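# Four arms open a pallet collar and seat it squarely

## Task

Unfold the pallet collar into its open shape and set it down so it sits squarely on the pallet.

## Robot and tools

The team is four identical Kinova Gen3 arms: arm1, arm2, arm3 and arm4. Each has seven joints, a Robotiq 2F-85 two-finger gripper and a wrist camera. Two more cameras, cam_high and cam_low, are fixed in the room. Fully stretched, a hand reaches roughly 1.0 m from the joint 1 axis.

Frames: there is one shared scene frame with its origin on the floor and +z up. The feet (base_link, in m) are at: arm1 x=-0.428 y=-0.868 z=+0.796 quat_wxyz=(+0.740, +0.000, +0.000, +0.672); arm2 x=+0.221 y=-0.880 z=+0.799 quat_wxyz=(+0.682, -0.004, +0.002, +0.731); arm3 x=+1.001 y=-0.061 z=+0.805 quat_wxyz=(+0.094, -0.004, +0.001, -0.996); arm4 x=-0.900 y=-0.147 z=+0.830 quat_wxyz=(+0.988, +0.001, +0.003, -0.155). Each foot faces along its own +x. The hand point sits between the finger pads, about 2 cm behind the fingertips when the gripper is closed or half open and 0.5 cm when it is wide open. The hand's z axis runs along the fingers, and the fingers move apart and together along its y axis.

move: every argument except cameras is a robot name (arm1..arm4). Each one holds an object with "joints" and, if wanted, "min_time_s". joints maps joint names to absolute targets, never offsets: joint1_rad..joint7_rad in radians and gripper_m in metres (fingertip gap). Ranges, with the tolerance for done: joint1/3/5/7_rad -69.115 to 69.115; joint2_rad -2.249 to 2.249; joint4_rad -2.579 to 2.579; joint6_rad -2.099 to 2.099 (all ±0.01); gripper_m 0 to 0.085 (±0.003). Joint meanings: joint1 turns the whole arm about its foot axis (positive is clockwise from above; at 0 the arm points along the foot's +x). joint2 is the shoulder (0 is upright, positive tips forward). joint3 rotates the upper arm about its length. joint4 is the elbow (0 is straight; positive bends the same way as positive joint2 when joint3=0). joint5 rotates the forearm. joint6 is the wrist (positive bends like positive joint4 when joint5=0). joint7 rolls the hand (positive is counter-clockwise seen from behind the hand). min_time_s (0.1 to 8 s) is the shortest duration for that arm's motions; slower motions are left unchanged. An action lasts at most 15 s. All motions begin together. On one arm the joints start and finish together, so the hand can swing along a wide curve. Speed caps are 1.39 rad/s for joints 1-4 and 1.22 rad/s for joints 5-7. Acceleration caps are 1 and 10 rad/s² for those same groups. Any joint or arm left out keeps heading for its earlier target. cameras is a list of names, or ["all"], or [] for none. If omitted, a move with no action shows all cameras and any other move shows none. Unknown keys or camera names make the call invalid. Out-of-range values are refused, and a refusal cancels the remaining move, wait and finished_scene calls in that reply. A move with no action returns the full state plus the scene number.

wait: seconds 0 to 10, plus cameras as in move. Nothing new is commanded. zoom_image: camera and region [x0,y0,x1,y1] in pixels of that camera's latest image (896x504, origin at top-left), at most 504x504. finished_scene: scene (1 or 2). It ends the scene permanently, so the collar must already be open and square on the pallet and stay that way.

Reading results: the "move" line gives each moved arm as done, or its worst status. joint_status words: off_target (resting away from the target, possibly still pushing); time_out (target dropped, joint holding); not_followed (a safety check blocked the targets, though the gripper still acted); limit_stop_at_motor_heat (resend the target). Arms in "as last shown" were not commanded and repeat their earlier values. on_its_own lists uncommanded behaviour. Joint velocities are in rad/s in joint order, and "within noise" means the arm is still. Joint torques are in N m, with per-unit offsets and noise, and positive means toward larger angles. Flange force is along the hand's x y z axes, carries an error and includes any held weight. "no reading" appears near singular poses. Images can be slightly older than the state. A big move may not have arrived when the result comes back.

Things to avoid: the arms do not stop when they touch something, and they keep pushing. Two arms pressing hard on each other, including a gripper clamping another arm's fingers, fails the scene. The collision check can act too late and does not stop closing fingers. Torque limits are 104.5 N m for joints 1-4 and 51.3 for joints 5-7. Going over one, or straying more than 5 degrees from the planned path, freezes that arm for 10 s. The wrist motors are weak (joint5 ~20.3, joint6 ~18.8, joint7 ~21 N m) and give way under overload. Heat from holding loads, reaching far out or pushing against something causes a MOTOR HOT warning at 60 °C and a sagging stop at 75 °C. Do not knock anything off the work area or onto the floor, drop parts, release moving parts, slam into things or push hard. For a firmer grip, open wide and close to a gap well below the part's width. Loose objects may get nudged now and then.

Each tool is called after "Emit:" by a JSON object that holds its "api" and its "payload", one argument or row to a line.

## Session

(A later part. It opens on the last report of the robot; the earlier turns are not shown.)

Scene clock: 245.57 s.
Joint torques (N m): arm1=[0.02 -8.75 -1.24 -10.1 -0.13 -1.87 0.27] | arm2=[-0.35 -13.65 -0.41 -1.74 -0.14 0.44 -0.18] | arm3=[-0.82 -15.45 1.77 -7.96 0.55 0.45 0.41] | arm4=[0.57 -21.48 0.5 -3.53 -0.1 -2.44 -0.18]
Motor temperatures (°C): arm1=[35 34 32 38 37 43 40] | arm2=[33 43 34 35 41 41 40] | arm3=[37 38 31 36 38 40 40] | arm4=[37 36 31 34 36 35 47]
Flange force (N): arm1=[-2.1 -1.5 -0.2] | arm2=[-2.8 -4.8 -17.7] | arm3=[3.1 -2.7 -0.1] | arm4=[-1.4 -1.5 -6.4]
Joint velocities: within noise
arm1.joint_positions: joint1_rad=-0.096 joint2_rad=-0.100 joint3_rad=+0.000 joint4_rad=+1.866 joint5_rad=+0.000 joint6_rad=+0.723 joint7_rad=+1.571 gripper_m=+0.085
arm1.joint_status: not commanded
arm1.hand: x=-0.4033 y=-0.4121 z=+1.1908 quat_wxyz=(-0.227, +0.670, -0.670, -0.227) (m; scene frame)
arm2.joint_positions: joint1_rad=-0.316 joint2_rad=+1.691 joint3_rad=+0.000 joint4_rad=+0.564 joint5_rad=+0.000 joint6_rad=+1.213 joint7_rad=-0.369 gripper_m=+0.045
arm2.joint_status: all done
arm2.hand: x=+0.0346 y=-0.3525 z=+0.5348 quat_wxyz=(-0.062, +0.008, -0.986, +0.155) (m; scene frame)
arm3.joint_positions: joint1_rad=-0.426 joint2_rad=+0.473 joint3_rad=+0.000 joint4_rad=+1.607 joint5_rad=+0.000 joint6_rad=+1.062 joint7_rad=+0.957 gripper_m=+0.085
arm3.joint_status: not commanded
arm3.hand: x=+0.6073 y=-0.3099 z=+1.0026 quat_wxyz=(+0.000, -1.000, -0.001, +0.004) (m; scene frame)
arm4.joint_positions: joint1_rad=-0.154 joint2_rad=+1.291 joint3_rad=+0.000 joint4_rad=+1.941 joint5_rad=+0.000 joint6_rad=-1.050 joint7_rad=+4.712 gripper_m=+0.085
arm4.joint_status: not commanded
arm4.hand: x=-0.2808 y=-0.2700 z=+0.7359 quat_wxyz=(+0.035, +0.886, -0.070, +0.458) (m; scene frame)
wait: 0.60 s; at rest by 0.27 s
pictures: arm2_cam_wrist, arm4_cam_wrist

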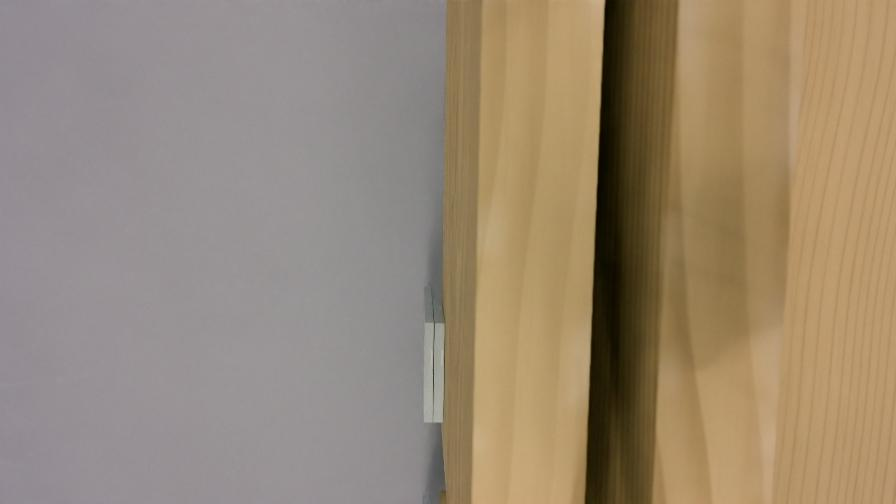

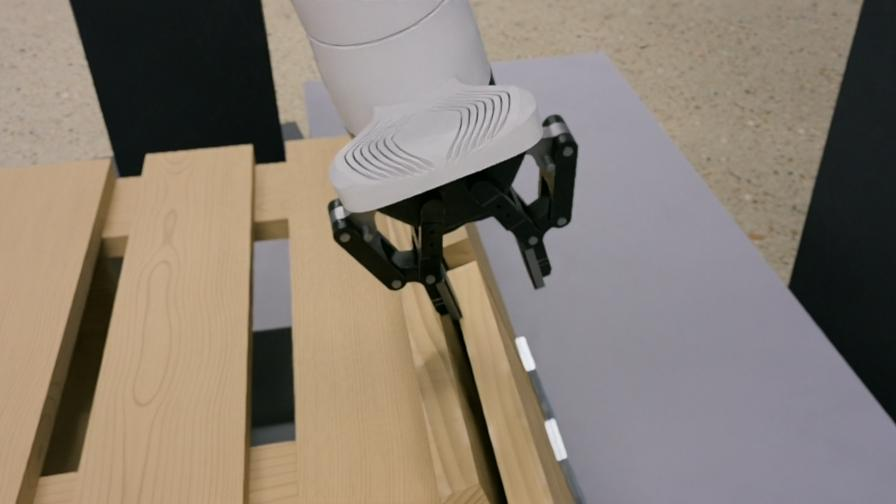

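Emit:
{"api": "move", "payload": {
  "arm2": {"joints": {"joint1_rad": -0.3143, "joint2_rad": 1.6986, "joint4_rad": 0.5368, "joint6_rad": 1.2332, "joint7_rad": -0.3675}, "min_time_s": 1.5}
}}

Emit:
{"api": "wait", "payload": {
  "seconds": 0.6,
  "cameras": ["arm4_cam_wrist", "arm2_cam_wrist"]
}}

Emit:
{"api": "zoom_image", "payload": {
  "camera": "arm4_cam_wrist",
  "region": [400, 220, 520, 340]
}}

Scene clock: 253.37 s.
Joint torques (N m): arm1=[0.03 -8.73 -1.21 -10.12 -0.13 -1.88 0.28] | arm2=[1.06 -27.44 1.36 -7.89 0.83 -0.29 -0.27] | arm3=[-0.87 -15.46 1.71 -7.85 0.55 0.36 0.43] | arm4=[0.58 -21.48 0.54 -3.55 -0.07 -2.41 -0.17]
Motor temperatures (°C): arm1=[35 34 32 38 37 43 40] | arm2=[33 43 34 35 41 41 40] | arm3=[37 39 31 36 38 40 40] | arm4=[37 36 31 34 36 35 47]
Flange force (N): arm1=[-2.0 -1.3 -0.3] | arm2=[0.0 -5.1 0.6] | arm3=[2.6 -2.5 -0.5] | arm4=[-1.5 -1.6 -6.5]
move: arm2 done
Joint velocities: within noise
arm1, arm3, arm4: as last shown
arm2.joint_positions: joint1_rad=-0.314 joint2_rad=+1.699 joint3_rad=+0.000 joint4_rad=+0.537 joint5_rad=+0.000 joint6_rad=+1.233 joint7_rad=-0.367 gripper_m=+0.045
arm2.joint_status: all done
arm2.hand: x=+0.0342 y=-0.3488 z=+0.5366 quat_wxyz=(-0.062, +0.008, -0.986, +0.155) (m; scene frame)
pictures: none

Scene clock: 253.97 s.
Joint torques (N m): arm1=[-0.07 -8.74 -1.12 -10.14 -0.16 -1.82 0.23] | arm2=[1.09 -27.44 1.31 -7.94 0.86 -0.3 -0.23] | arm3=[-0.81 -15.39 1.82 -7.86 0.51 0.4 0.43] | arm4=[0.58 -21.48 0.53 -3.55 -0.07 -2.41 -0.17]
Motor temperatures (°C): arm1=[35 34 32 38 37 43 40] | arm2=[33 43 34 35 41 41 40] | arm3=[37 39 31 36 38 40 40] | arm4=[37 36 31 34 36 35 47]
Flange force (N): arm1=[-1.8 -1.3 -0.1] | arm2=[0.0 -5.5 0.6] | arm3=[2.9 -2.5 -0.4] | arm4=[-1.5 -1.6 -6.6]
Joint velocities: within noise
arm1.joint_positions: joint1_rad=-0.096 joint2_rad=-0.100 joint3_rad=+0.000 joint4_rad=+1.866 joint5_rad=+0.000 joint6_rad=+0.723 joint7_rad=+1.571 gripper_m=+0.085
arm1.joint_status: not commanded
arm1.hand: x=-0.4033 y=-0.4121 z=+1.1908 quat_wxyz=(-0.227, +0.670, -0.670, -0.227) (m; scene frame)
arm2.joint_positions: joint1_rad=-0.314 joint2_rad=+1.699 joint3_rad=+0.000 joint4_rad=+0.537 joint5_rad=+0.000 joint6_rad=+1.233 joint7_rad=-0.367 gripper_m=+0.045
arm2.joint_status: all done
arm2.hand: x=+0.0342 y=-0.3488 z=+0.5366 quat_wxyz=(-0.062, +0.008, -0.986, +0.155) (m; scene frame)
arm3.joint_positions: joint1_rad=-0.426 joint2_rad=+0.473 joint3_rad=+0.000 joint4_rad=+1.607 joint5_rad=+0.000 joint6_rad=+1.062 joint7_rad=+0.957 gripper_m=+0.085
arm3.joint_status: not commanded
arm3.hand: x=+0.6073 y=-0.3099 z=+1.0026 quat_wxyz=(+0.000, -1.000, -0.001, +0.004) (m; scene frame)
arm4.joint_positions: joint1_rad=-0.154 joint2_rad=+1.291 joint3_rad=+0.000 joint4_rad=+1.941 joint5_rad=+0.000 joint6_rad=-1.050 joint7_rad=+4.712 gripper_m=+0.085
arm4.joint_status: not commanded
arm4.hand: x=-0.2808 y=-0.2700 z=+0.7359 quat_wxyz=(+0.035, +0.886, -0.070, +0.458) (m; scene frame)
wait: 0.60 s; at rest by 0.27 s
pictures: arm2_cam_wrist, arm4_cam_wrist

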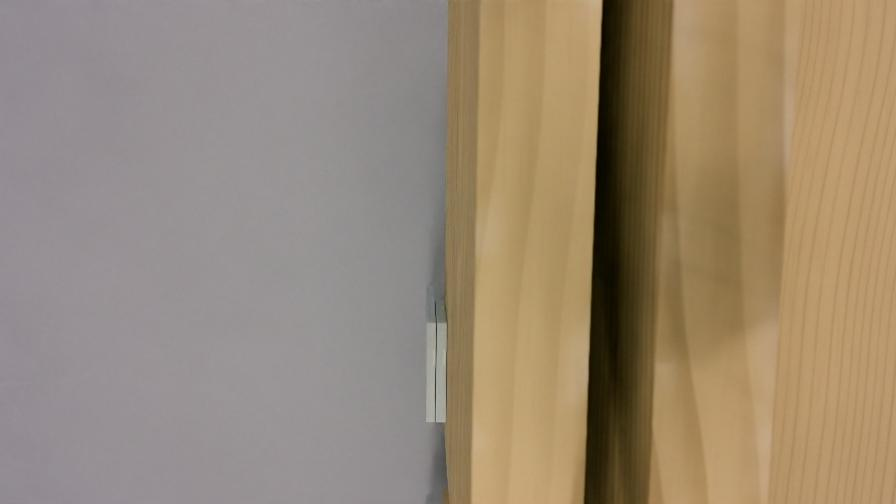

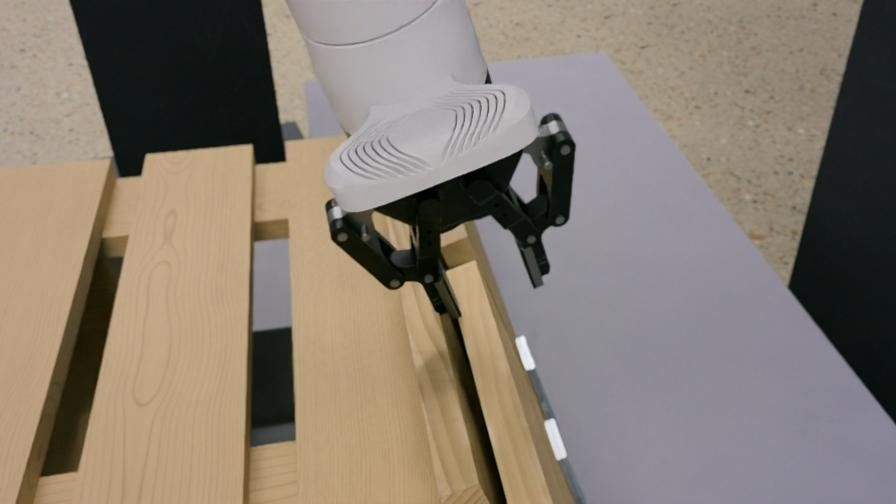

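Scaled by 4.200 from the camera's 896x504 image, which has a finer 1280x720 frame.

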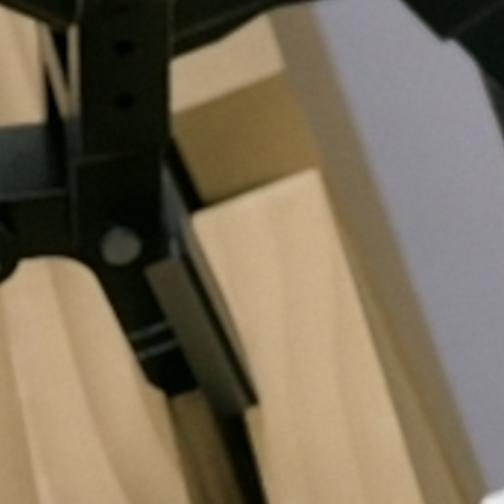

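Emit:
{"api": "move", "payload": {
  "arm2": {"joints": {"joint1_rad": -0.3134, "joint2_rad": 1.695, "joint4_rad": 0.5248, "joint6_rad": 1.2488, "joint7_rad": -0.3666}, "min_time_s": 1.5}
}}

Emit:
{"api": "wait", "payload": {
  "seconds": 0.6,
  "cameras": ["arm4_cam_wrist", "arm2_cam_wrist"]
}}

Emit:
{"api": "zoom_image", "payload": {
  "camera": "arm4_cam_wrist",
  "region": [400, 220, 520, 340]
}}

Scene clock: 264.53 s.
Joint torques (N m): arm1=[-0.02 -8.76 -1.19 -10.15 -0.16 -1.87 0.31] | arm2=[0.21 -27.43 0.56 -6.79 0.36 1.03 -0.27] | arm3=[-0.78 -15.32 1.81 -7.92 0.58 0.43 0.4] | arm4=[0.59 -21.47 0.52 -3.51 -0.06 -2.44 -0.16]
Motor temperatures (°C): arm1=[35 33 32 38 37 43 40] | arm2=[33 43 34 35 41 41 40] | arm3=[37 39 31 36 38 40 40] | arm4=[37 36 31 34 36 35 47]
Flange force (N): arm1=[-1.9 -1.1 -0.2] | arm2=no reading | arm3=[3.2 -2.7 -0.3] | arm4=[-1.4 -1.6 -6.4]
move: arm2 done
Joint velocities: within noise
arm1, arm3, arm4: as last shown
arm2.joint_positions: joint1_rad=-0.313 joint2_rad=+1.695 joint3_rad=+0.000 joint4_rad=+0.525 joint5_rad=+0.000 joint6_rad=+1.249 joint7_rad=-0.367 gripper_m=+0.045
arm2.joint_status: all done
arm2.hand: x=+0.0335 y=-0.3457 z=+0.5420 quat_wxyz=(-0.062, +0.008, -0.986, +0.156) (m; scene frame)
pictures: none

Scene clock: 265.13 s.
Joint torques (N m): arm1=[0 -8.79 -1.14 -10.15 -0.13 -1.85 0.3] | arm2=[0.25 -27.5 0.61 -6.82 0.36 1 -0.25] | arm3=[-0.88 -15.37 1.79 -7.9 0.52 0.42 0.39] | arm4=[0.58 -21.46 0.52 -3.56 -0.07 -2.42 -0.17]
Motor temperatures (°C): arm1=[35 33 32 38 37 43 40] | arm2=[33 43 34 35 41 41 40] | arm3=[37 39 31 36 38 40 40] | arm4=[37 36 31 34 36 35 47]
Flange force (N): arm1=[-1.9 -1.1 0.0] | arm2=no reading | arm3=[2.9 -2.8 -0.3] | arm4=[-1.4 -1.6 -6.6]
Joint velocities: within noise
arm1.joint_positions: joint1_rad=-0.096 joint2_rad=-0.100 joint3_rad=+0.000 joint4_rad=+1.866 joint5_rad=+0.000 joint6_rad=+0.723 joint7_rad=+1.571 gripper_m=+0.085
arm1.joint_status: not commanded
arm1.hand: x=-0.4033 y=-0.4121 z=+1.1908 quat_wxyz=(-0.227, +0.670, -0.670, -0.227) (m; scene frame)
arm2.joint_positions: joint1_rad=-0.313 joint2_rad=+1.695 joint3_rad=+0.000 joint4_rad=+0.525 joint5_rad=+0.000 joint6_rad=+1.249 joint7_rad=-0.367 gripper_m=+0.045
arm2.joint_status: all done
arm2.hand: x=+0.0335 y=-0.3457 z=+0.5420 quat_wxyz=(-0.062, +0.008, -0.986, +0.156) (m; scene frame)
arm3.joint_positions: joint1_rad=-0.426 joint2_rad=+0.473 joint3_rad=+0.000 joint4_rad=+1.607 joint5_rad=+0.000 joint6_rad=+1.062 joint7_rad=+0.957 gripper_m=+0.085
arm3.joint_status: not commanded
arm3.hand: x=+0.6073 y=-0.3099 z=+1.0026 quat_wxyz=(+0.000, -1.000, -0.001, +0.004) (m; scene frame)
arm4.joint_positions: joint1_rad=-0.154 joint2_rad=+1.291 joint3_rad=+0.000 joint4_rad=+1.941 joint5_rad=+0.000 joint6_rad=-1.050 joint7_rad=+4.712 gripper_m=+0.085
arm4.joint_status: not commanded
arm4.hand: x=-0.2808 y=-0.2700 z=+0.7359 quat_wxyz=(+0.035, +0.886, -0.070, +0.458) (m; scene frame)
wait: 0.60 s; at rest by 0.27 s
pictures: arm2_cam_wrist, arm4_cam_wrist

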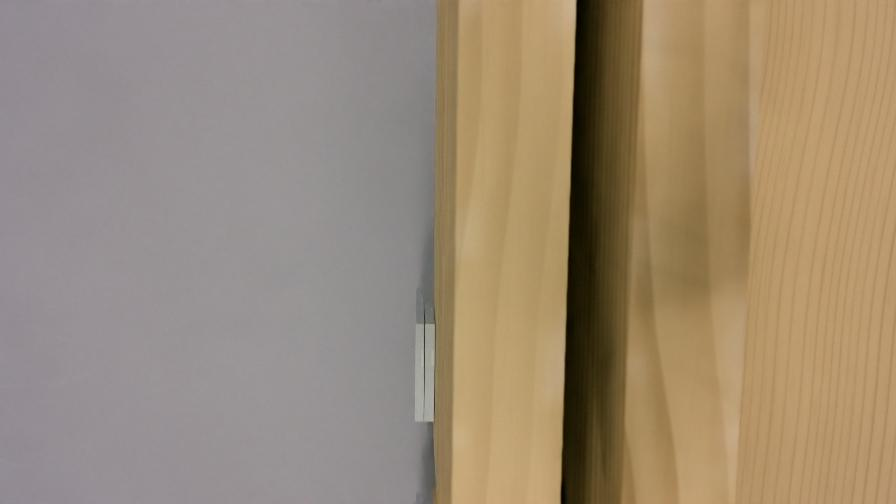

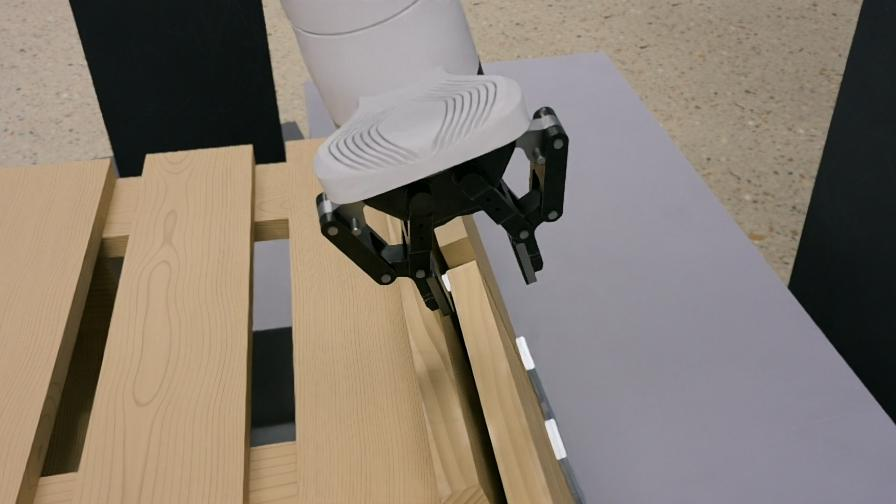

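Scaled by 4.200 from the camera's 896x504 image, which has a finer 1280x720 frame.

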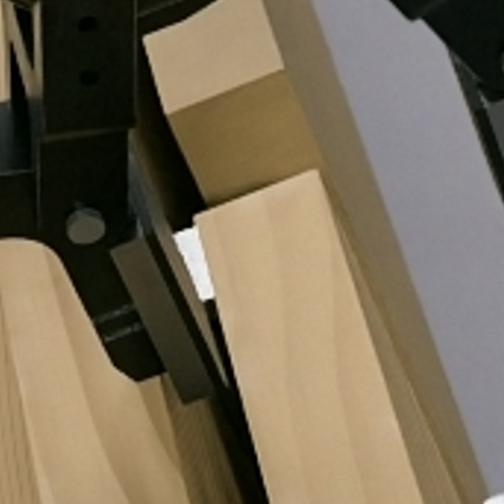

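Emit:
{"api": "move", "payload": {
  "arm2": {"joints": {"joint1_rad": -0.3139, "joint2_rad": 1.7054, "joint4_rad": 0.5308, "joint6_rad": 1.2324, "joint7_rad": -0.3671}, "min_time_s": 2}
}}

Emit:
{"api": "wait", "payload": {
  "seconds": 0.6,
  "cameras": ["arm4_cam_wrist", "arm2_cam_wrist"]
}}

Emit:
{"api": "zoom_image", "payload": {
  "camera": "arm4_cam_wrist",
  "region": [400, 220, 520, 340]
}}

Scene clock: 271.60 s.
Joint torques (N m): arm1=[-0.08 -8.74 -1.24 -10.1 -0.1 -1.84 0.29] | arm2=[0.43 5.64 -0.58 5.85 -0.17 0.43 -0.18] | arm3=[-0.87 -15.43 1.87 -7.83 0.46 0.41 0.37] | arm4=[0.62 -21.46 0.54 -3.54 -0.08 -2.42 -0.16]
Motor temperatures (°C): arm1=[35 33 32 38 37 43 40] | arm2=[33 43 34 35 41 41 40] | arm3=[37 39 31 36 38 40 40] | arm4=[37 36 31 34 36 35 47]
Flange force (N): arm1=[-2.0 -1.5 -0.2] | arm2=no reading | arm3=[2.6 -2.6 -0.4] | arm4=[-1.4 -1.6 -6.5]
move: arm2 done
Joint velocities: within noise
arm1, arm3, arm4: as last shown
arm2.joint_positions: joint1_rad=-0.314 joint2_rad=+1.705 joint3_rad=+0.000 joint4_rad=+0.531 joint5_rad=+0.000 joint6_rad=+1.232 joint7_rad=-0.367 gripper_m=+0.045
arm2.joint_status: all done
arm2.hand: x=+0.0346 y=-0.3493 z=+0.5337 quat_wxyz=(-0.062, +0.008, -0.986, +0.156) (m; scene frame)
pictures: none

Scene clock: 272.20 s.
Joint torques (N m): arm1=[0 -8.72 -1.24 -10.13 -0.1 -1.87 0.23] | arm2=[0.51 5.81 -0.62 5.94 -0.15 0.45 -0.18] | arm3=[-0.9 -15.42 1.97 -7.87 0.58 0.43 0.37] | arm4=[0.62 -21.45 0.51 -3.55 -0.09 -2.44 -0.17]
Motor temperatures (°C): arm1=[35 33 32 38 37 43 40] | arm2=[33 43 34 35 41 41 40] | arm3=[37 39 31 36 38 40 40] | arm4=[37 36 31 34 36 35 47]
Flange force (N): arm1=[-1.9 -1.7 -0.3] | arm2=no reading | arm3=[2.7 -2.8 -0.3] | arm4=[-1.4 -1.6 -6.5]
Joint velocities: within noise
arm1.joint_positions: joint1_rad=-0.096 joint2_rad=-0.100 joint3_rad=+0.000 joint4_rad=+1.866 joint5_rad=+0.000 joint6_rad=+0.723 joint7_rad=+1.571 gripper_m=+0.085
arm1.joint_status: not commanded
arm1.hand: x=-0.4033 y=-0.4121 z=+1.1908 quat_wxyz=(-0.227, +0.670, -0.670, -0.227) (m; scene frame)
arm2.joint_positions: joint1_rad=-0.314 joint2_rad=+1.705 joint3_rad=+0.000 joint4_rad=+0.531 joint5_rad=+0.000 joint6_rad=+1.232 joint7_rad=-0.367 gripper_m=+0.045
arm2.joint_status: all done
arm2.hand: x=+0.0346 y=-0.3493 z=+0.5336 quat_wxyz=(-0.062, +0.008, -0.986, +0.156) (m; scene frame)
arm3.joint_positions: joint1_rad=-0.426 joint2_rad=+0.473 joint3_rad=+0.000 joint4_rad=+1.607 joint5_rad=+0.000 joint6_rad=+1.062 joint7_rad=+0.957 gripper_m=+0.085
arm3.joint_status: not commanded
arm3.hand: x=+0.6073 y=-0.3099 z=+1.0026 quat_wxyz=(+0.000, -1.000, -0.001, +0.004) (m; scene frame)
arm4.joint_positions: joint1_rad=-0.154 joint2_rad=+1.291 joint3_rad=+0.000 joint4_rad=+1.941 joint5_rad=+0.000 joint6_rad=-1.050 joint7_rad=+4.712 gripper_m=+0.085
arm4.joint_status: not commanded
arm4.hand: x=-0.2808 y=-0.2700 z=+0.7359 quat_wxyz=(+0.035, +0.886, -0.070, +0.458) (m; scene frame)
wait: 0.60 s; at rest by 0.27 s
pictures: arm2_cam_wrist, arm4_cam_wrist

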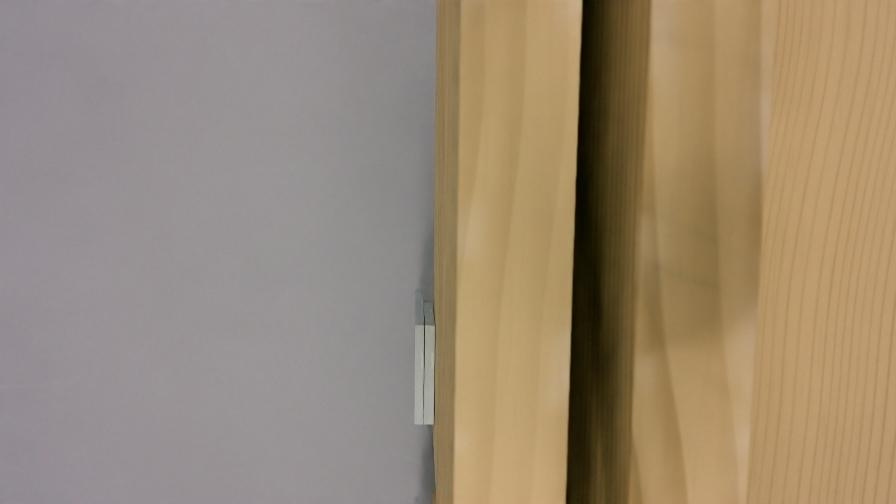

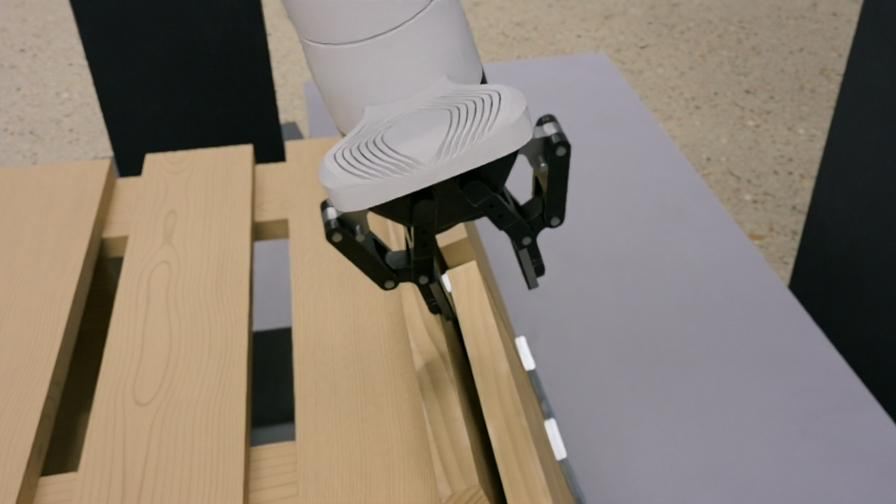

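Scaled by 4.200 from the camera's 896x504 image, which has a finer 1280x720 frame.

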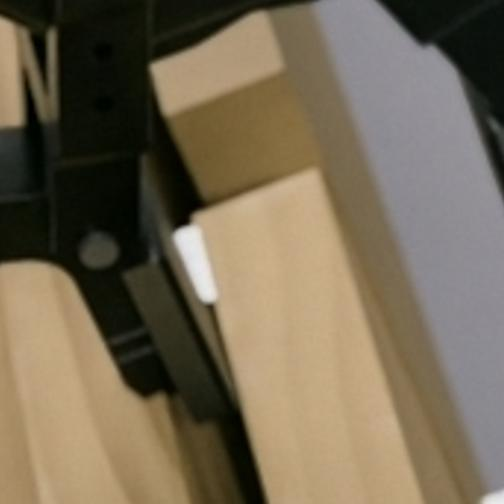

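Emit:
{"api": "move", "payload": {
  "arm2": {"joints": {"joint1_rad": -0.3139, "joint2_rad": 1.7023, "joint4_rad": 0.5314, "joint6_rad": 1.2349, "joint7_rad": -0.3671}, "min_time_s": 1}
}}

Emit:
{"api": "move", "payload": {
  "arm2": {"joints": {"gripper_m": 0.043}}
}}

Emit:
{"api": "wait", "payload": {
  "seconds": 0.5,
  "cameras": ["arm4_cam_wrist"]
}}

Emit:
{"api": "zoom_image", "payload": {
  "camera": "arm4_cam_wrist",
  "region": [400, 220, 520, 340]
}}

Scene clock: 276.83 s.
Joint torques (N m): arm1=[-0.07 -8.73 -1.17 -10.08 -0.12 -1.88 0.29] | arm2=[-0.04 -7.06 -0.39 0.78 -0.13 0.45 -0.18] | arm3=[-0.9 -15.46 1.86 -7.9 0.52 0.44 0.41] | arm4=[0.58 -21.48 0.53 -3.55 -0.07 -2.42 -0.15]
Motor temperatures (°C): arm1=[35 33 32 38 37 43 40] | arm2=[33 43 34 35 41 41 40] | arm3=[37 39 31 36 38 40 40] | arm4=[37 36 31 34 36 35 47]
Flange force (N): arm1=[-2.1 -1.3 -0.3] | arm2=no reading | arm3=[2.8 -2.7 -0.2] | arm4=[-1.5 -1.5 -6.5]
move: arm2 done
Joint velocities: within noise
arm1, arm3, arm4: as last shown
arm2.joint_positions: joint1_rad=-0.314 joint2_rad=+1.702 joint3_rad=+0.000 joint4_rad=+0.531 joint5_rad=+0.000 joint6_rad=+1.235 joint7_rad=-0.367 gripper_m=+0.045
arm2.joint_status: all done
arm2.hand: x=+0.0344 y=-0.3487 z=+0.5355 quat_wxyz=(-0.062, +0.008, -0.986, +0.156) (m; scene frame)
pictures: none

Scene clock: 277.33 s.
Joint torques (N m): arm1=[-0.01 -8.63 -1.2 -10.12 -0.08 -1.87 0.25] | arm2=[0.08 -5.97 -0.37 1.88 -0.13 1.2 -0.22] | arm3=[-0.83 -15.5 1.8 -7.84 0.48 0.4 0.39] | arm4=[0.59 -21.42 0.52 -3.55 -0.08 -2.41 -0.17]
Motor temperatures (°C): arm1=[35 33 32 38 37 43 40] | arm2=[33 43 34 35 41 41 40] | arm3=[37 39 31 36 38 40 40] | arm4=[37 36 31 34 36 35 47]
Flange force (N): arm1=[-1.8 -1.6 -0.4] | arm2=no reading | arm3=[2.6 -2.4 -0.3] | arm4=[-1.4 -1.6 -6.6]
move: arm2 done
Joint velocities: within noise
arm1, arm3, arm4: as last shown
arm2.joint_positions: joint1_rad=-0.314 joint2_rad=+1.702 joint3_rad=+0.000 joint4_rad=+0.531 joint5_rad=+0.000 joint6_rad=+1.235 joint7_rad=-0.367 gripper_m=+0.043
arm2.joint_status: all done
arm2.hand: x=+0.0344 y=-0.3486 z=+0.5356 quat_wxyz=(-0.062, +0.008, -0.986, +0.156) (m; scene frame)
pictures: none

Scene clock: 277.83 s.
Joint torques (N m): arm1=[-0.07 -8.76 -1.24 -10.14 -0.09 -1.84 0.29] | arm2=[0.05 -6 -0.4 1.85 -0.14 1.18 -0.2] | arm3=[-0.87 -15.43 1.77 -7.91 0.54 0.42 0.42] | arm4=[0.59 -21.46 0.51 -3.53 -0.06 -2.44 -0.17]
Motor temperatures (°C): arm1=[35 33 32 38 37 43 40] | arm2=[33 43 34 35 41 41 40] | arm3=[37 39 31 36 38 40 40] | arm4=[37 36 31 34 36 35 47]
Flange force (N): arm1=[-1.9 -1.5 -0.1] | arm2=no reading | arm3=[2.9 -2.7 -0.2] | arm4=[-1.4 -1.6 -6.5]
Joint velocities: within noise
arm1.joint_positions: joint1_rad=-0.096 joint2_rad=-0.100 joint3_rad=+0.000 joint4_rad=+1.866 joint5_rad=+0.000 joint6_rad=+0.723 joint7_rad=+1.571 gripper_m=+0.085
arm1.joint_status: not commanded
arm1.hand: x=-0.4033 y=-0.4121 z=+1.1908 quat_wxyz=(-0.227, +0.670, -0.670, -0.227) (m; scene frame)
arm2.joint_positions: joint1_rad=-0.314 joint2_rad=+1.702 joint3_rad=+0.000 joint4_rad=+0.531 joint5_rad=+0.000 joint6_rad=+1.235 joint7_rad=-0.367 gripper_m=+0.043
arm2.joint_status: all done
arm2.hand: x=+0.0344 y=-0.3486 z=+0.5355 quat_wxyz=(-0.062, +0.008, -0.986, +0.156) (m; scene frame)
arm3.joint_positions: joint1_rad=-0.426 joint2_rad=+0.473 joint3_rad=+0.000 joint4_rad=+1.607 joint5_rad=+0.000 joint6_rad=+1.062 joint7_rad=+0.957 gripper_m=+0.085
arm3.joint_status: not commanded
arm3.hand: x=+0.6073 y=-0.3099 z=+1.0026 quat_wxyz=(+0.000, -1.000, -0.001, +0.004) (m; scene frame)
arm4.joint_positions: joint1_rad=-0.154 joint2_rad=+1.291 joint3_rad=+0.000 joint4_rad=+1.941 joint5_rad=+0.000 joint6_rad=-1.050 joint7_rad=+4.712 gripper_m=+0.085
arm4.joint_status: not commanded
arm4.hand: x=-0.2808 y=-0.2700 z=+0.7359 quat_wxyz=(+0.035, +0.886, -0.070, +0.458) (m; scene frame)
wait: 0.50 s; at rest by 0.27 s
pictures: arm4_cam_wrist

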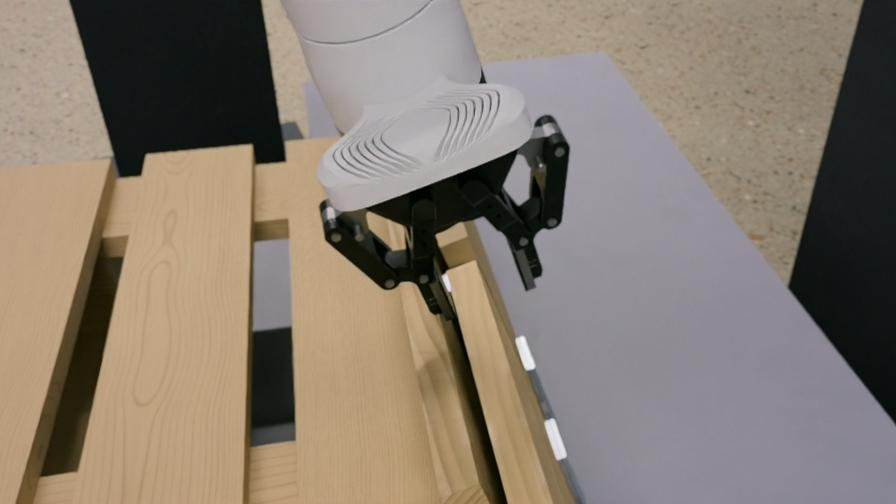

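Scaled by 4.200 from the camera's 896x504 image, which has a finer 1280x720 frame.

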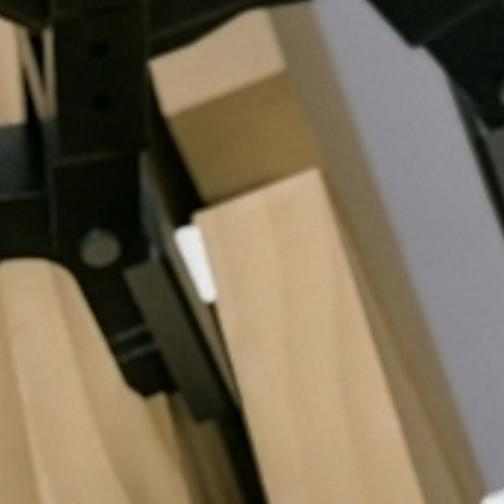

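Emit:
{"api": "move", "payload": {
  "arm2": {"joints": {"joint2_rad": 1.7005, "joint6_rad": 1.2367, "gripper_m": 0.0405}, "min_time_s": 1}
}}

Emit:
{"api": "wait", "payload": {
  "seconds": 0.5,
  "cameras": ["arm4_cam_wrist"]
}}

Emit:
{"api": "zoom_image", "payload": {
  "camera": "arm4_cam_wrist",
  "region": [400, 220, 520, 340]
}}

Scene clock: 280.10 s.
Joint torques (N m): arm1=[-0.06 -8.74 -1.22 -10.11 -0.11 -1.85 0.27] | arm2=[0.5 -13.02 0.26 -0.46 0.18 1.61 -0.25] | arm3=[-0.83 -15.45 1.76 -7.8 0.58 0.36 0.35] | arm4=[0.58 -21.47 0.51 -3.54 -0.06 -2.42 -0.19]
Motor temperatures (°C): arm1=[35 33 32 38 37 43 40] | arm2=[33 43 34 35 41 41 40] | arm3=[37 39 31 36 38 40 40] | arm4=[37 36 31 34 36 35 47]
Flange force (N): arm1=[-2.0 -1.5 -0.2] | arm2=no reading | arm3=[2.4 -2.5 -0.6] | arm4=[-1.4 -1.6 -6.5]
move: arm2 done
Joint velocities: within noise
arm1, arm3, arm4: as last shown
arm2.joint_positions: joint1_rad=-0.314 joint2_rad=+1.701 joint3_rad=+0.000 joint4_rad=+0.531 joint5_rad=+0.000 joint6_rad=+1.237 joint7_rad=-0.367 gripper_m=+0.041
arm2.joint_status: all done
arm2.hand: x=+0.0342 y=-0.3482 z=+0.5367 quat_wxyz=(-0.062, +0.008, -0.986, +0.156) (m; scene frame)
pictures: none

Scene clock: 280.60 s.
Joint torques (N m): arm1=[-0.07 -8.74 -1.24 -10.04 -0.08 -1.83 0.31] | arm2=[0.49 -13.06 0.22 -0.5 0.21 1.63 -0.23] | arm3=[-0.88 -15.43 1.85 -7.87 0.53 0.42 0.39] | arm4=[0.56 -21.45 0.55 -3.54 -0.07 -2.42 -0.15]
Motor temperatures (°C): arm1=[35 33 32 38 37 43 40] | arm2=[33 43 34 35 41 41 40] | arm3=[37 39 31 36 38 40 40] | arm4=[37 36 31 34 36 35 47]
Flange force (N): arm1=[-2.2 -1.5 -0.2] | arm2=no reading | arm3=[2.7 -2.7 -0.3] | arm4=[-1.4 -1.5 -6.6]
Joint velocities: within noise
arm1.joint_positions: joint1_rad=-0.096 joint2_rad=-0.100 joint3_rad=+0.000 joint4_rad=+1.866 joint5_rad=+0.000 joint6_rad=+0.723 joint7_rad=+1.571 gripper_m=+0.085
arm1.joint_status: not commanded
arm1.hand: x=-0.4033 y=-0.4121 z=+1.1908 quat_wxyz=(-0.227, +0.670, -0.670, -0.227) (m; scene frame)
arm2.joint_positions: joint1_rad=-0.314 joint2_rad=+1.701 joint3_rad=+0.000 joint4_rad=+0.531 joint5_rad=+0.000 joint6_rad=+1.237 joint7_rad=-0.367 gripper_m=+0.041
arm2.joint_status: all done
arm2.hand: x=+0.0342 y=-0.3482 z=+0.5367 quat_wxyz=(-0.062, +0.008, -0.986, +0.156) (m; scene frame)
arm3.joint_positions: joint1_rad=-0.426 joint2_rad=+0.473 joint3_rad=+0.000 joint4_rad=+1.607 joint5_rad=+0.000 joint6_rad=+1.062 joint7_rad=+0.957 gripper_m=+0.085
arm3.joint_status: not commanded
arm3.hand: x=+0.6073 y=-0.3099 z=+1.0026 quat_wxyz=(+0.000, -1.000, -0.001, +0.004) (m; scene frame)
arm4.joint_positions: joint1_rad=-0.154 joint2_rad=+1.291 joint3_rad=+0.000 joint4_rad=+1.941 joint5_rad=+0.000 joint6_rad=-1.050 joint7_rad=+4.712 gripper_m=+0.085
arm4.joint_status: not commanded
arm4.hand: x=-0.2808 y=-0.2700 z=+0.7359 quat_wxyz=(+0.035, +0.886, -0.070, +0.458) (m; scene frame)
wait: 0.50 s; at rest by 0.27 s
pictures: arm4_cam_wrist

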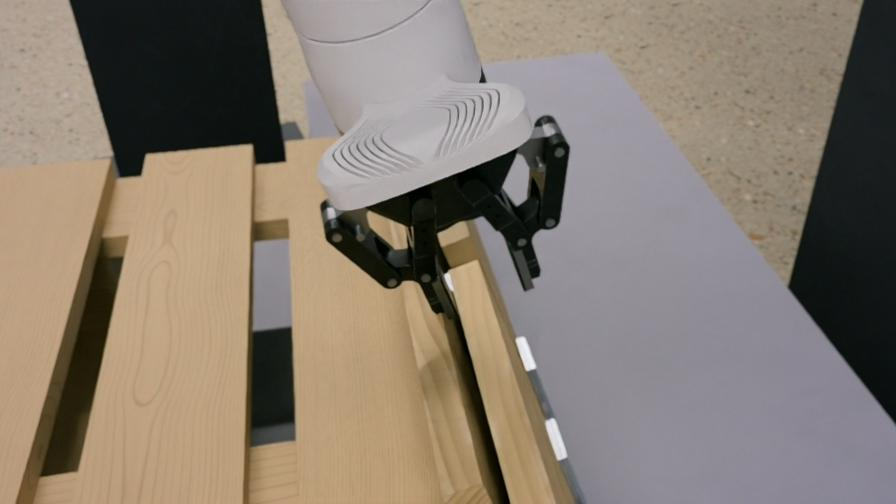

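Scaled by 4.200 from the camera's 896x504 image, which has a finer 1280x720 frame.

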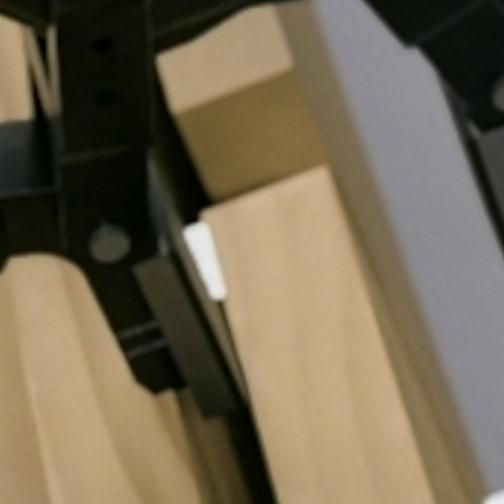

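Emit:
{"api": "move", "payload": {
  "arm2": {"joints": {"joint1_rad": -0.3135, "joint2_rad": 1.6928, "joint4_rad": 0.5304, "joint6_rad": 1.2454, "joint7_rad": -0.3668}, "min_time_s": 1.5}
}}

Emit:
{"api": "wait", "payload": {
  "seconds": 0.6,
  "cameras": ["arm4_cam_wrist", "arm2_cam_wrist"]
}}

Emit:
{"api": "zoom_image", "payload": {
  "camera": "arm4_cam_wrist",
  "region": [400, 220, 520, 340]
}}

Scene clock: 285.70 s.
Joint torques (N m): arm1=[-0.08 -8.8 -1.18 -10.09 -0.1 -1.88 0.25] | arm2=[0.16 -27.44 0.58 -6.75 0.34 1.03 -0.25] | arm3=[-0.84 -15.38 1.78 -7.86 0.53 0.37 0.38] | arm4=[0.63 -21.44 0.52 -3.52 -0.09 -2.44 -0.17]
Motor temperatures (°C): arm1=[35 33 32 38 37 43 40] | arm2=[33 43 34 35 41 41 40] | arm3=[37 39 31 36 38 40 40] | arm4=[37 36 31 34 36 35 47]
Flange force (N): arm1=[-2.2 -1.5 -0.2] | arm2=no reading | arm3=[2.7 -2.6 -0.5] | arm4=[-1.3 -1.6 -6.4]
move: arm2 done
Joint velocities: within noise
arm1, arm3, arm4: as last shown
arm2.joint_positions: joint1_rad=-0.313 joint2_rad=+1.693 joint3_rad=+0.000 joint4_rad=+0.530 joint5_rad=+0.000 joint6_rad=+1.245 joint7_rad=-0.367 gripper_m=+0.041
arm2.joint_status: all done
arm2.hand: x=+0.0336 y=-0.3462 z=+0.5421 quat_wxyz=(-0.062, +0.008, -0.986, +0.156) (m; scene frame)
pictures: none

Scene clock: 286.30 s.
Joint torques (N m): arm1=[-0.09 -8.74 -1.21 -10.14 -0.11 -1.9 0.25] | arm2=[0.23 -27.45 0.56 -6.82 0.35 1.05 -0.24] | arm3=[-0.87 -15.45 1.82 -7.88 0.5 0.37 0.36] | arm4=[0.58 -21.48 0.51 -3.56 -0.07 -2.42 -0.15]
Motor temperatures (°C): arm1=[35 33 32 38 37 43 40] | arm2=[33 43 34 35 41 41 40] | arm3=[37 39 31 36 38 40 40] | arm4=[37 36 31 34 36 35 47]
Flange force (N): arm1=[-2.0 -1.6 -0.3] | arm2=no reading | arm3=[2.7 -2.7 -0.4] | arm4=[-1.5 -1.5 -6.6]
Joint velocities: within noise
arm1.joint_positions: joint1_rad=-0.096 joint2_rad=-0.100 joint3_rad=+0.000 joint4_rad=+1.866 joint5_rad=+0.000 joint6_rad=+0.723 joint7_rad=+1.571 gripper_m=+0.085
arm1.joint_status: not commanded
arm1.hand: x=-0.4033 y=-0.4121 z=+1.1908 quat_wxyz=(-0.227, +0.670, -0.670, -0.227) (m; scene frame)
arm2.joint_positions: joint1_rad=-0.313 joint2_rad=+1.693 joint3_rad=+0.000 joint4_rad=+0.530 joint5_rad=+0.000 joint6_rad=+1.245 joint7_rad=-0.367 gripper_m=+0.041
arm2.joint_status: all done
arm2.hand: x=+0.0336 y=-0.3462 z=+0.5421 quat_wxyz=(-0.062, +0.008, -0.986, +0.156) (m; scene frame)
arm3.joint_positions: joint1_rad=-0.426 joint2_rad=+0.473 joint3_rad=+0.000 joint4_rad=+1.607 joint5_rad=+0.000 joint6_rad=+1.062 joint7_rad=+0.957 gripper_m=+0.085
arm3.joint_status: not commanded
arm3.hand: x=+0.6073 y=-0.3099 z=+1.0026 quat_wxyz=(+0.000, -1.000, -0.001, +0.004) (m; scene frame)
arm4.joint_positions: joint1_rad=-0.154 joint2_rad=+1.291 joint3_rad=+0.000 joint4_rad=+1.941 joint5_rad=+0.000 joint6_rad=-1.050 joint7_rad=+4.712 gripper_m=+0.085
arm4.joint_status: not commanded
arm4.hand: x=-0.2808 y=-0.2700 z=+0.7359 quat_wxyz=(+0.035, +0.886, -0.070, +0.458) (m; scene frame)
wait: 0.60 s; at rest by 0.27 s
pictures: arm2_cam_wrist, arm4_cam_wrist

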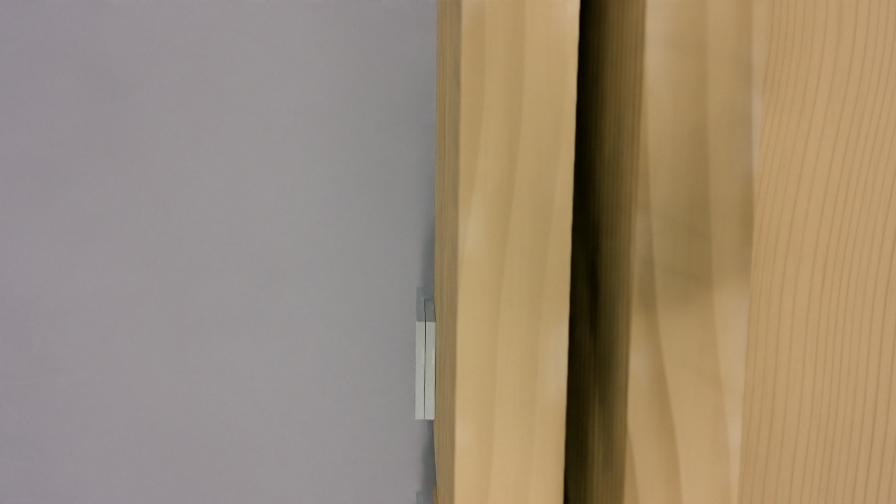

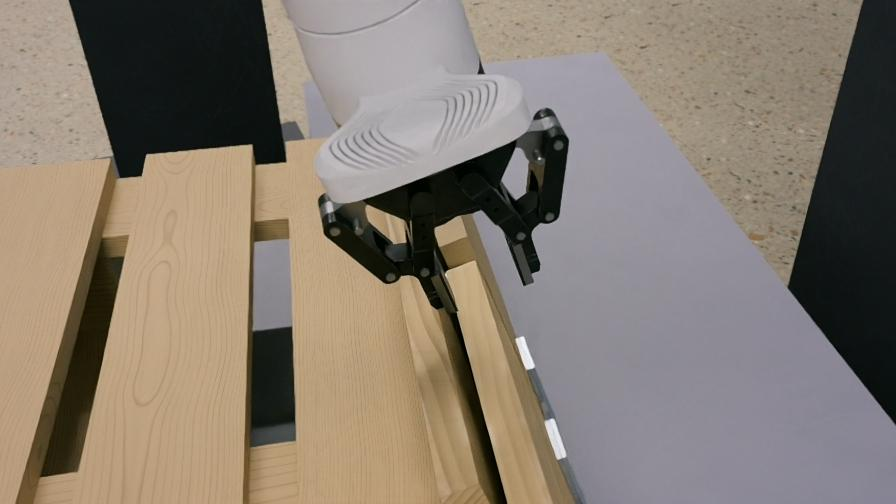

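Scaled by 4.200 from the camera's 896x504 image, which has a finer 1280x720 frame.

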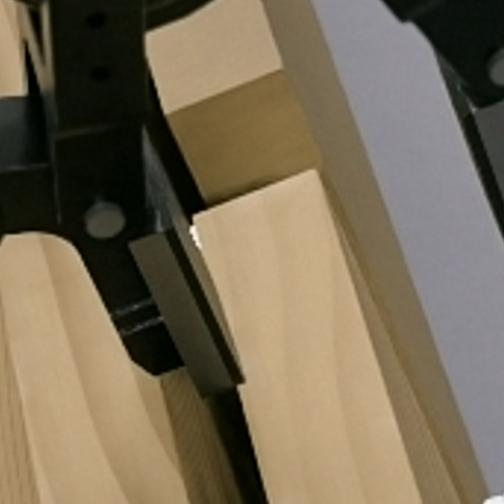

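Emit:
{"api": "move", "payload": {
  "arm2": {"joints": {"joint2_rad": 1.593}},
  "arm4": {"joints": {"joint1_rad": -0.1093, "joint2_rad": 1.0972, "joint4_rad": 2.3565, "joint6_rad": -1.0837}, "min_time_s": 2}
}}

Emit:
{"api": "move", "payload": {
  "arm2": {"joints": {"joint1_rad": -0.5653, "joint2_rad": 1.3942, "joint4_rad": 0.957, "joint6_rad": 0.7904, "joint7_rad": -0.6426, "gripper_m": 0.07}, "min_time_s": 2.5},
  "arm1": {"joints": {"joint1_rad": 0.204, "joint2_rad": 0.05}, "min_time_s": 2.5}
}}

Emit:
{"api": "wait", "payload": {
  "seconds": 0.6,
  "cameras": ["arm1_cam_wrist", "arm2_cam_wrist", "arm4_cam_wrist"]
}}

Scene clock: 306.27 s.
Joint torques (N m): arm1=[-0.06 -8.76 -1.2 -10.05 -0.09 -1.85 0.26] | arm2=[0.2 -28.47 0.62 -7.58 0.34 0.72 -0.26] | arm3=[-0.86 -15.39 1.78 -7.91 0.56 0.39 0.4] | arm4=[0.59 -17.86 0.47 -1.19 -0.09 -2.06 -0.16]
Motor temperatures (°C): arm1=[35 33 32 38 37 43 39] | arm2=[33 44 34 35 41 41 40] | arm3=[37 39 31 36 38 40 40] | arm4=[37 36 31 34 36 35 47]
Flange force (N): arm1=[-2.2 -1.6 -0.2] | arm2=no reading | arm3=[2.9 -2.7 -0.4] | arm4=[-3.8 -1.8 -5.1]
move: arm2 done; arm4 done
Joint velocities: within noise
arm1, arm3: as last shown
arm2.joint_positions: joint1_rad=-0.313 joint2_rad=+1.593 joint3_rad=+0.000 joint4_rad=+0.530 joint5_rad=+0.000 joint6_rad=+1.245 joint7_rad=-0.367 gripper_m=+0.041
arm2.joint_status: all done
arm2.hand: x=+0.0145 y=-0.2987 z=+0.6008 quat_wxyz=(-0.043, +0.008, -0.993, +0.110) (m; scene frame)
arm4.joint_positions: joint1_rad=-0.109 joint2_rad=+1.097 joint3_rad=+0.000 joint4_rad=+2.357 joint5_rad=+0.000 joint6_rad=-1.084 joint7_rad=+4.712 gripper_m=+0.085
arm4.joint_status: all done
arm4.hand: x=-0.4200 y=-0.2705 z=+0.7817 quat_wxyz=(+0.037, +0.923, -0.094, +0.372) (m; scene frame)
pictures: none

Scene clock: 309.10 s.
Joint torques (N m): arm1=[-0.08 -11.03 -1.17 -9.39 -0.11 -1.48 0.27] | arm2=[0.14 -27.48 0.58 -6.96 0.35 0.08 -0.25] | arm3=[-0.91 -15.45 1.8 -7.84 0.53 0.33 0.42] | arm4=[0.59 -17.86 0.48 -1.14 -0.1 -2.05 -0.16]
Motor temperatures (°C): arm1=[35 33 32 38 37 43 39] | arm2=[33 44 34 35 41 41 40] | arm3=[37 39 31 36 38 40 40] | arm4=[37 36 31 34 36 35 47]
Flange force (N): arm1=[-1.9 -0.1 -0.2] | arm2=[-0.6 -0.9 2.5] | arm3=[2.5 -2.5 -0.6] | arm4=[-3.7 -1.8 -5.0]
move: arm1 done; arm2 done
Joint velocities: within noise
arm1.joint_positions: joint1_rad=+0.204 joint2_rad=+0.050 joint3_rad=+0.000 joint4_rad=+1.866 joint5_rad=+0.000 joint6_rad=+0.723 joint7_rad=+1.571 gripper_m=+0.085
arm1.joint_status: all done
arm1.hand: x=-0.2664 y=-0.4290 z=+1.1215 quat_wxyz=(-0.200, +0.575, -0.780, -0.148) (m; scene frame)
arm2.joint_positions: joint1_rad=-0.565 joint2_rad=+1.394 joint3_rad=+0.000 joint4_rad=+0.957 joint5_rad=+0.000 joint6_rad=+0.790 joint7_rad=-0.643 gripper_m=+0.070
arm2.joint_status: all done
arm2.hand: x=-0.1358 y=-0.3529 z=+0.6198 quat_wxyz=(-0.002, -0.004, -1.000, +0.004) (m; scene frame)
arm3, arm4: as last shown
pictures: none

Scene clock: 309.70 s.
Joint torques (N m): arm1=[-0.02 -10.99 -1.13 -9.32 -0.1 -1.49 0.29] | arm2=[0.11 -27.47 0.58 -6.93 0.33 0.08 -0.26] | arm3=[-0.86 -15.42 1.79 -7.87 0.51 0.48 0.36] | arm4=[0.59 -17.85 0.5 -1.13 -0.07 -2.05 -0.19]
Motor temperatures (°C): arm1=[35 33 32 38 37 43 39] | arm2=[33 44 34 35 41 41 40] | arm3=[37 39 31 36 38 40 40] | arm4=[37 36 31 34 36 35 47]
Flange force (N): arm1=[-2.1 0.1 -0.4] | arm2=[-0.6 -0.8 2.5] | arm3=[2.8 -2.8 -0.1] | arm4=[-3.7 -1.9 -4.9]
Joint velocities: within noise
arm1.joint_positions: joint1_rad=+0.204 joint2_rad=+0.050 joint3_rad=+0.000 joint4_rad=+1.866 joint5_rad=+0.000 joint6_rad=+0.723 joint7_rad=+1.571 gripper_m=+0.085
arm1.joint_status: all done
arm1.hand: x=-0.2664 y=-0.4290 z=+1.1215 quat_wxyz=(-0.200, +0.575, -0.780, -0.148) (m; scene frame)
arm2.joint_positions: joint1_rad=-0.565 joint2_rad=+1.394 joint3_rad=+0.000 joint4_rad=+0.957 joint5_rad=+0.000 joint6_rad=+0.790 joint7_rad=-0.643 gripper_m=+0.070
arm2.joint_status: all done
arm2.hand: x=-0.1358 y=-0.3529 z=+0.6198 quat_wxyz=(-0.002, -0.004, -1.000, +0.004) (m; scene frame)
arm3.joint_positions: joint1_rad=-0.426 joint2_rad=+0.473 joint3_rad=+0.000 joint4_rad=+1.607 joint5_rad=+0.000 joint6_rad=+1.062 joint7_rad=+0.957 gripper_m=+0.085
arm3.joint_status: not commanded
arm3.hand: x=+0.6073 y=-0.3099 z=+1.0026 quat_wxyz=(+0.000, -1.000, -0.001, +0.004) (m; scene frame)
arm4.joint_positions: joint1_rad=-0.109 joint2_rad=+1.097 joint3_rad=+0.000 joint4_rad=+2.357 joint5_rad=+0.000 joint6_rad=-1.084 joint7_rad=+4.712 gripper_m=+0.085
arm4.joint_status: not commanded
arm4.hand: x=-0.4200 y=-0.2705 z=+0.7817 quat_wxyz=(+0.037, +0.923, -0.094, +0.372) (m; scene frame)
wait: 0.60 s; at rest by 0.27 s
pictures: arm1_cam_wrist, arm2_cam_wrist, arm4_cam_wrist

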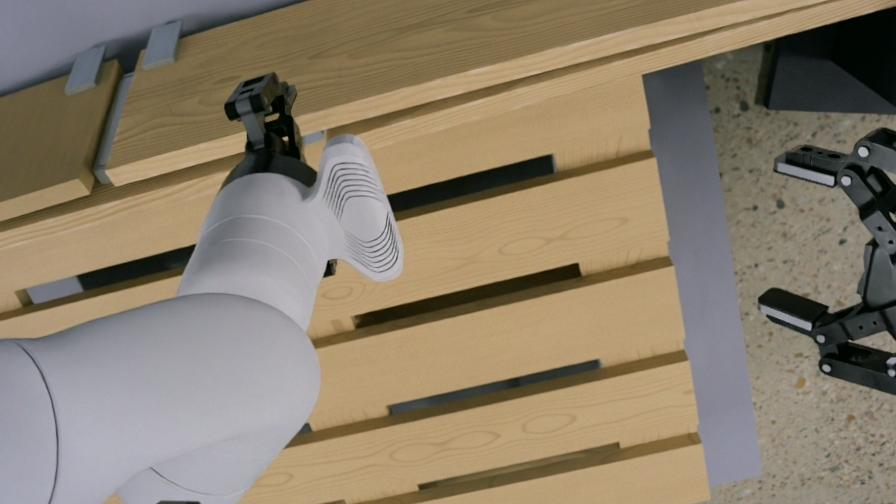

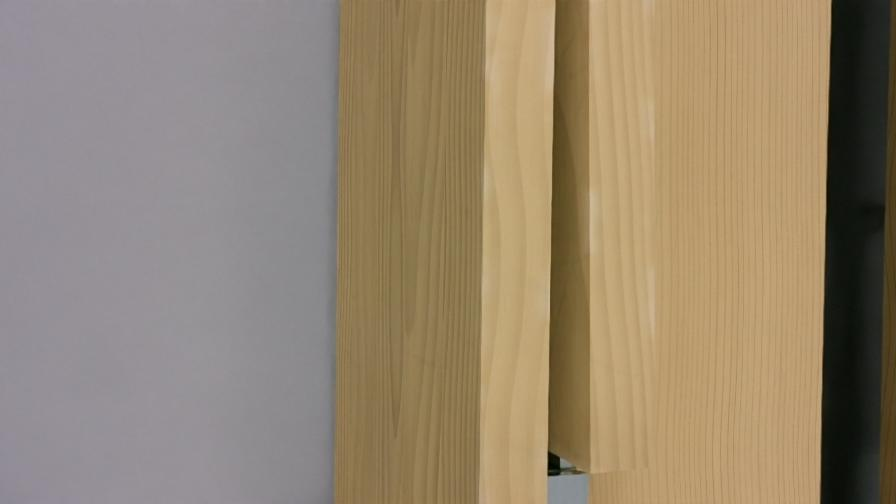

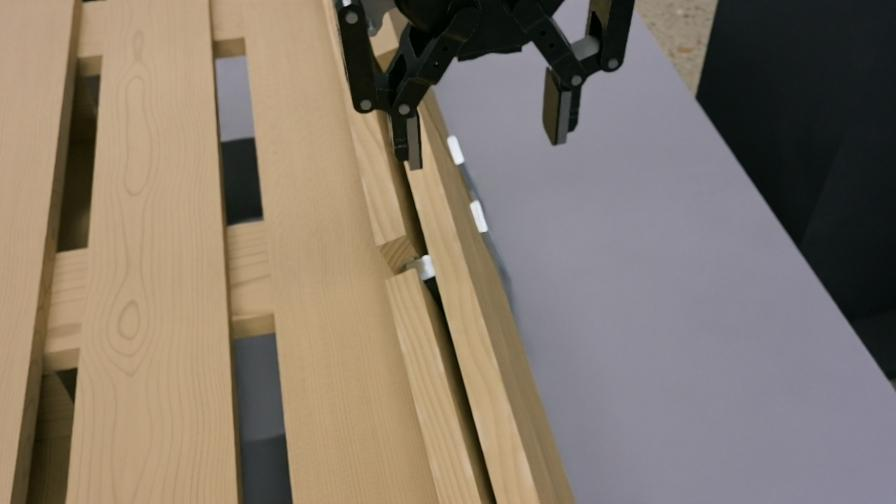

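Emit:
{"api": "zoom_image", "payload": {
  "camera": "arm4_cam_wrist",
  "region": [340, 200, 480, 320]
}}

Emit:
{"api": "zoom_image", "payload": {
  "camera": "arm2_cam_wrist",
  "region": [470, 384, 690, 504]
}}

Emit:
{"api": "zoom_image", "payload": {
  "camera": "arm1_cam_wrist",
  "region": [200, 60, 380, 180]
}}

Scaled by 3.600 from the camera's 896x504 image, which has a finer 1280x720 frame.

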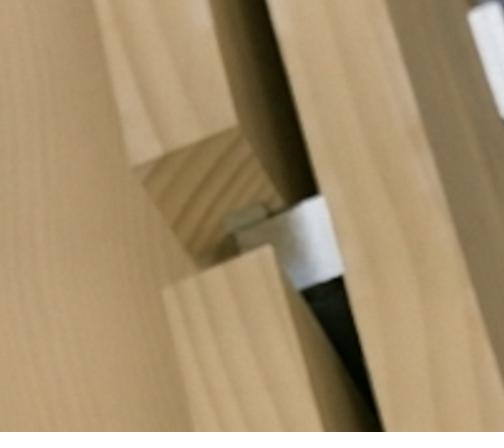

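Scaled by 2.291 from the camera's 896x504 image, which has a finer 1280x720 frame.

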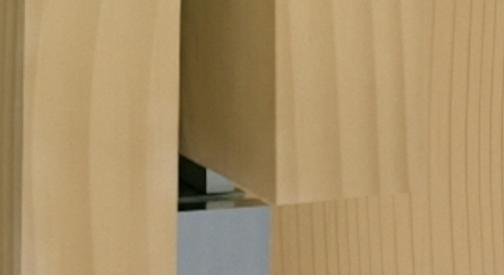

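Scaled by 2.800 from the camera's 896x504 image, which has a finer 1280x720 frame.

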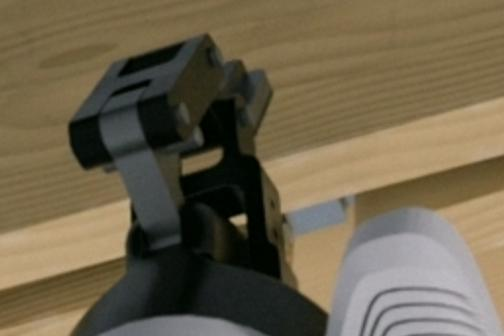

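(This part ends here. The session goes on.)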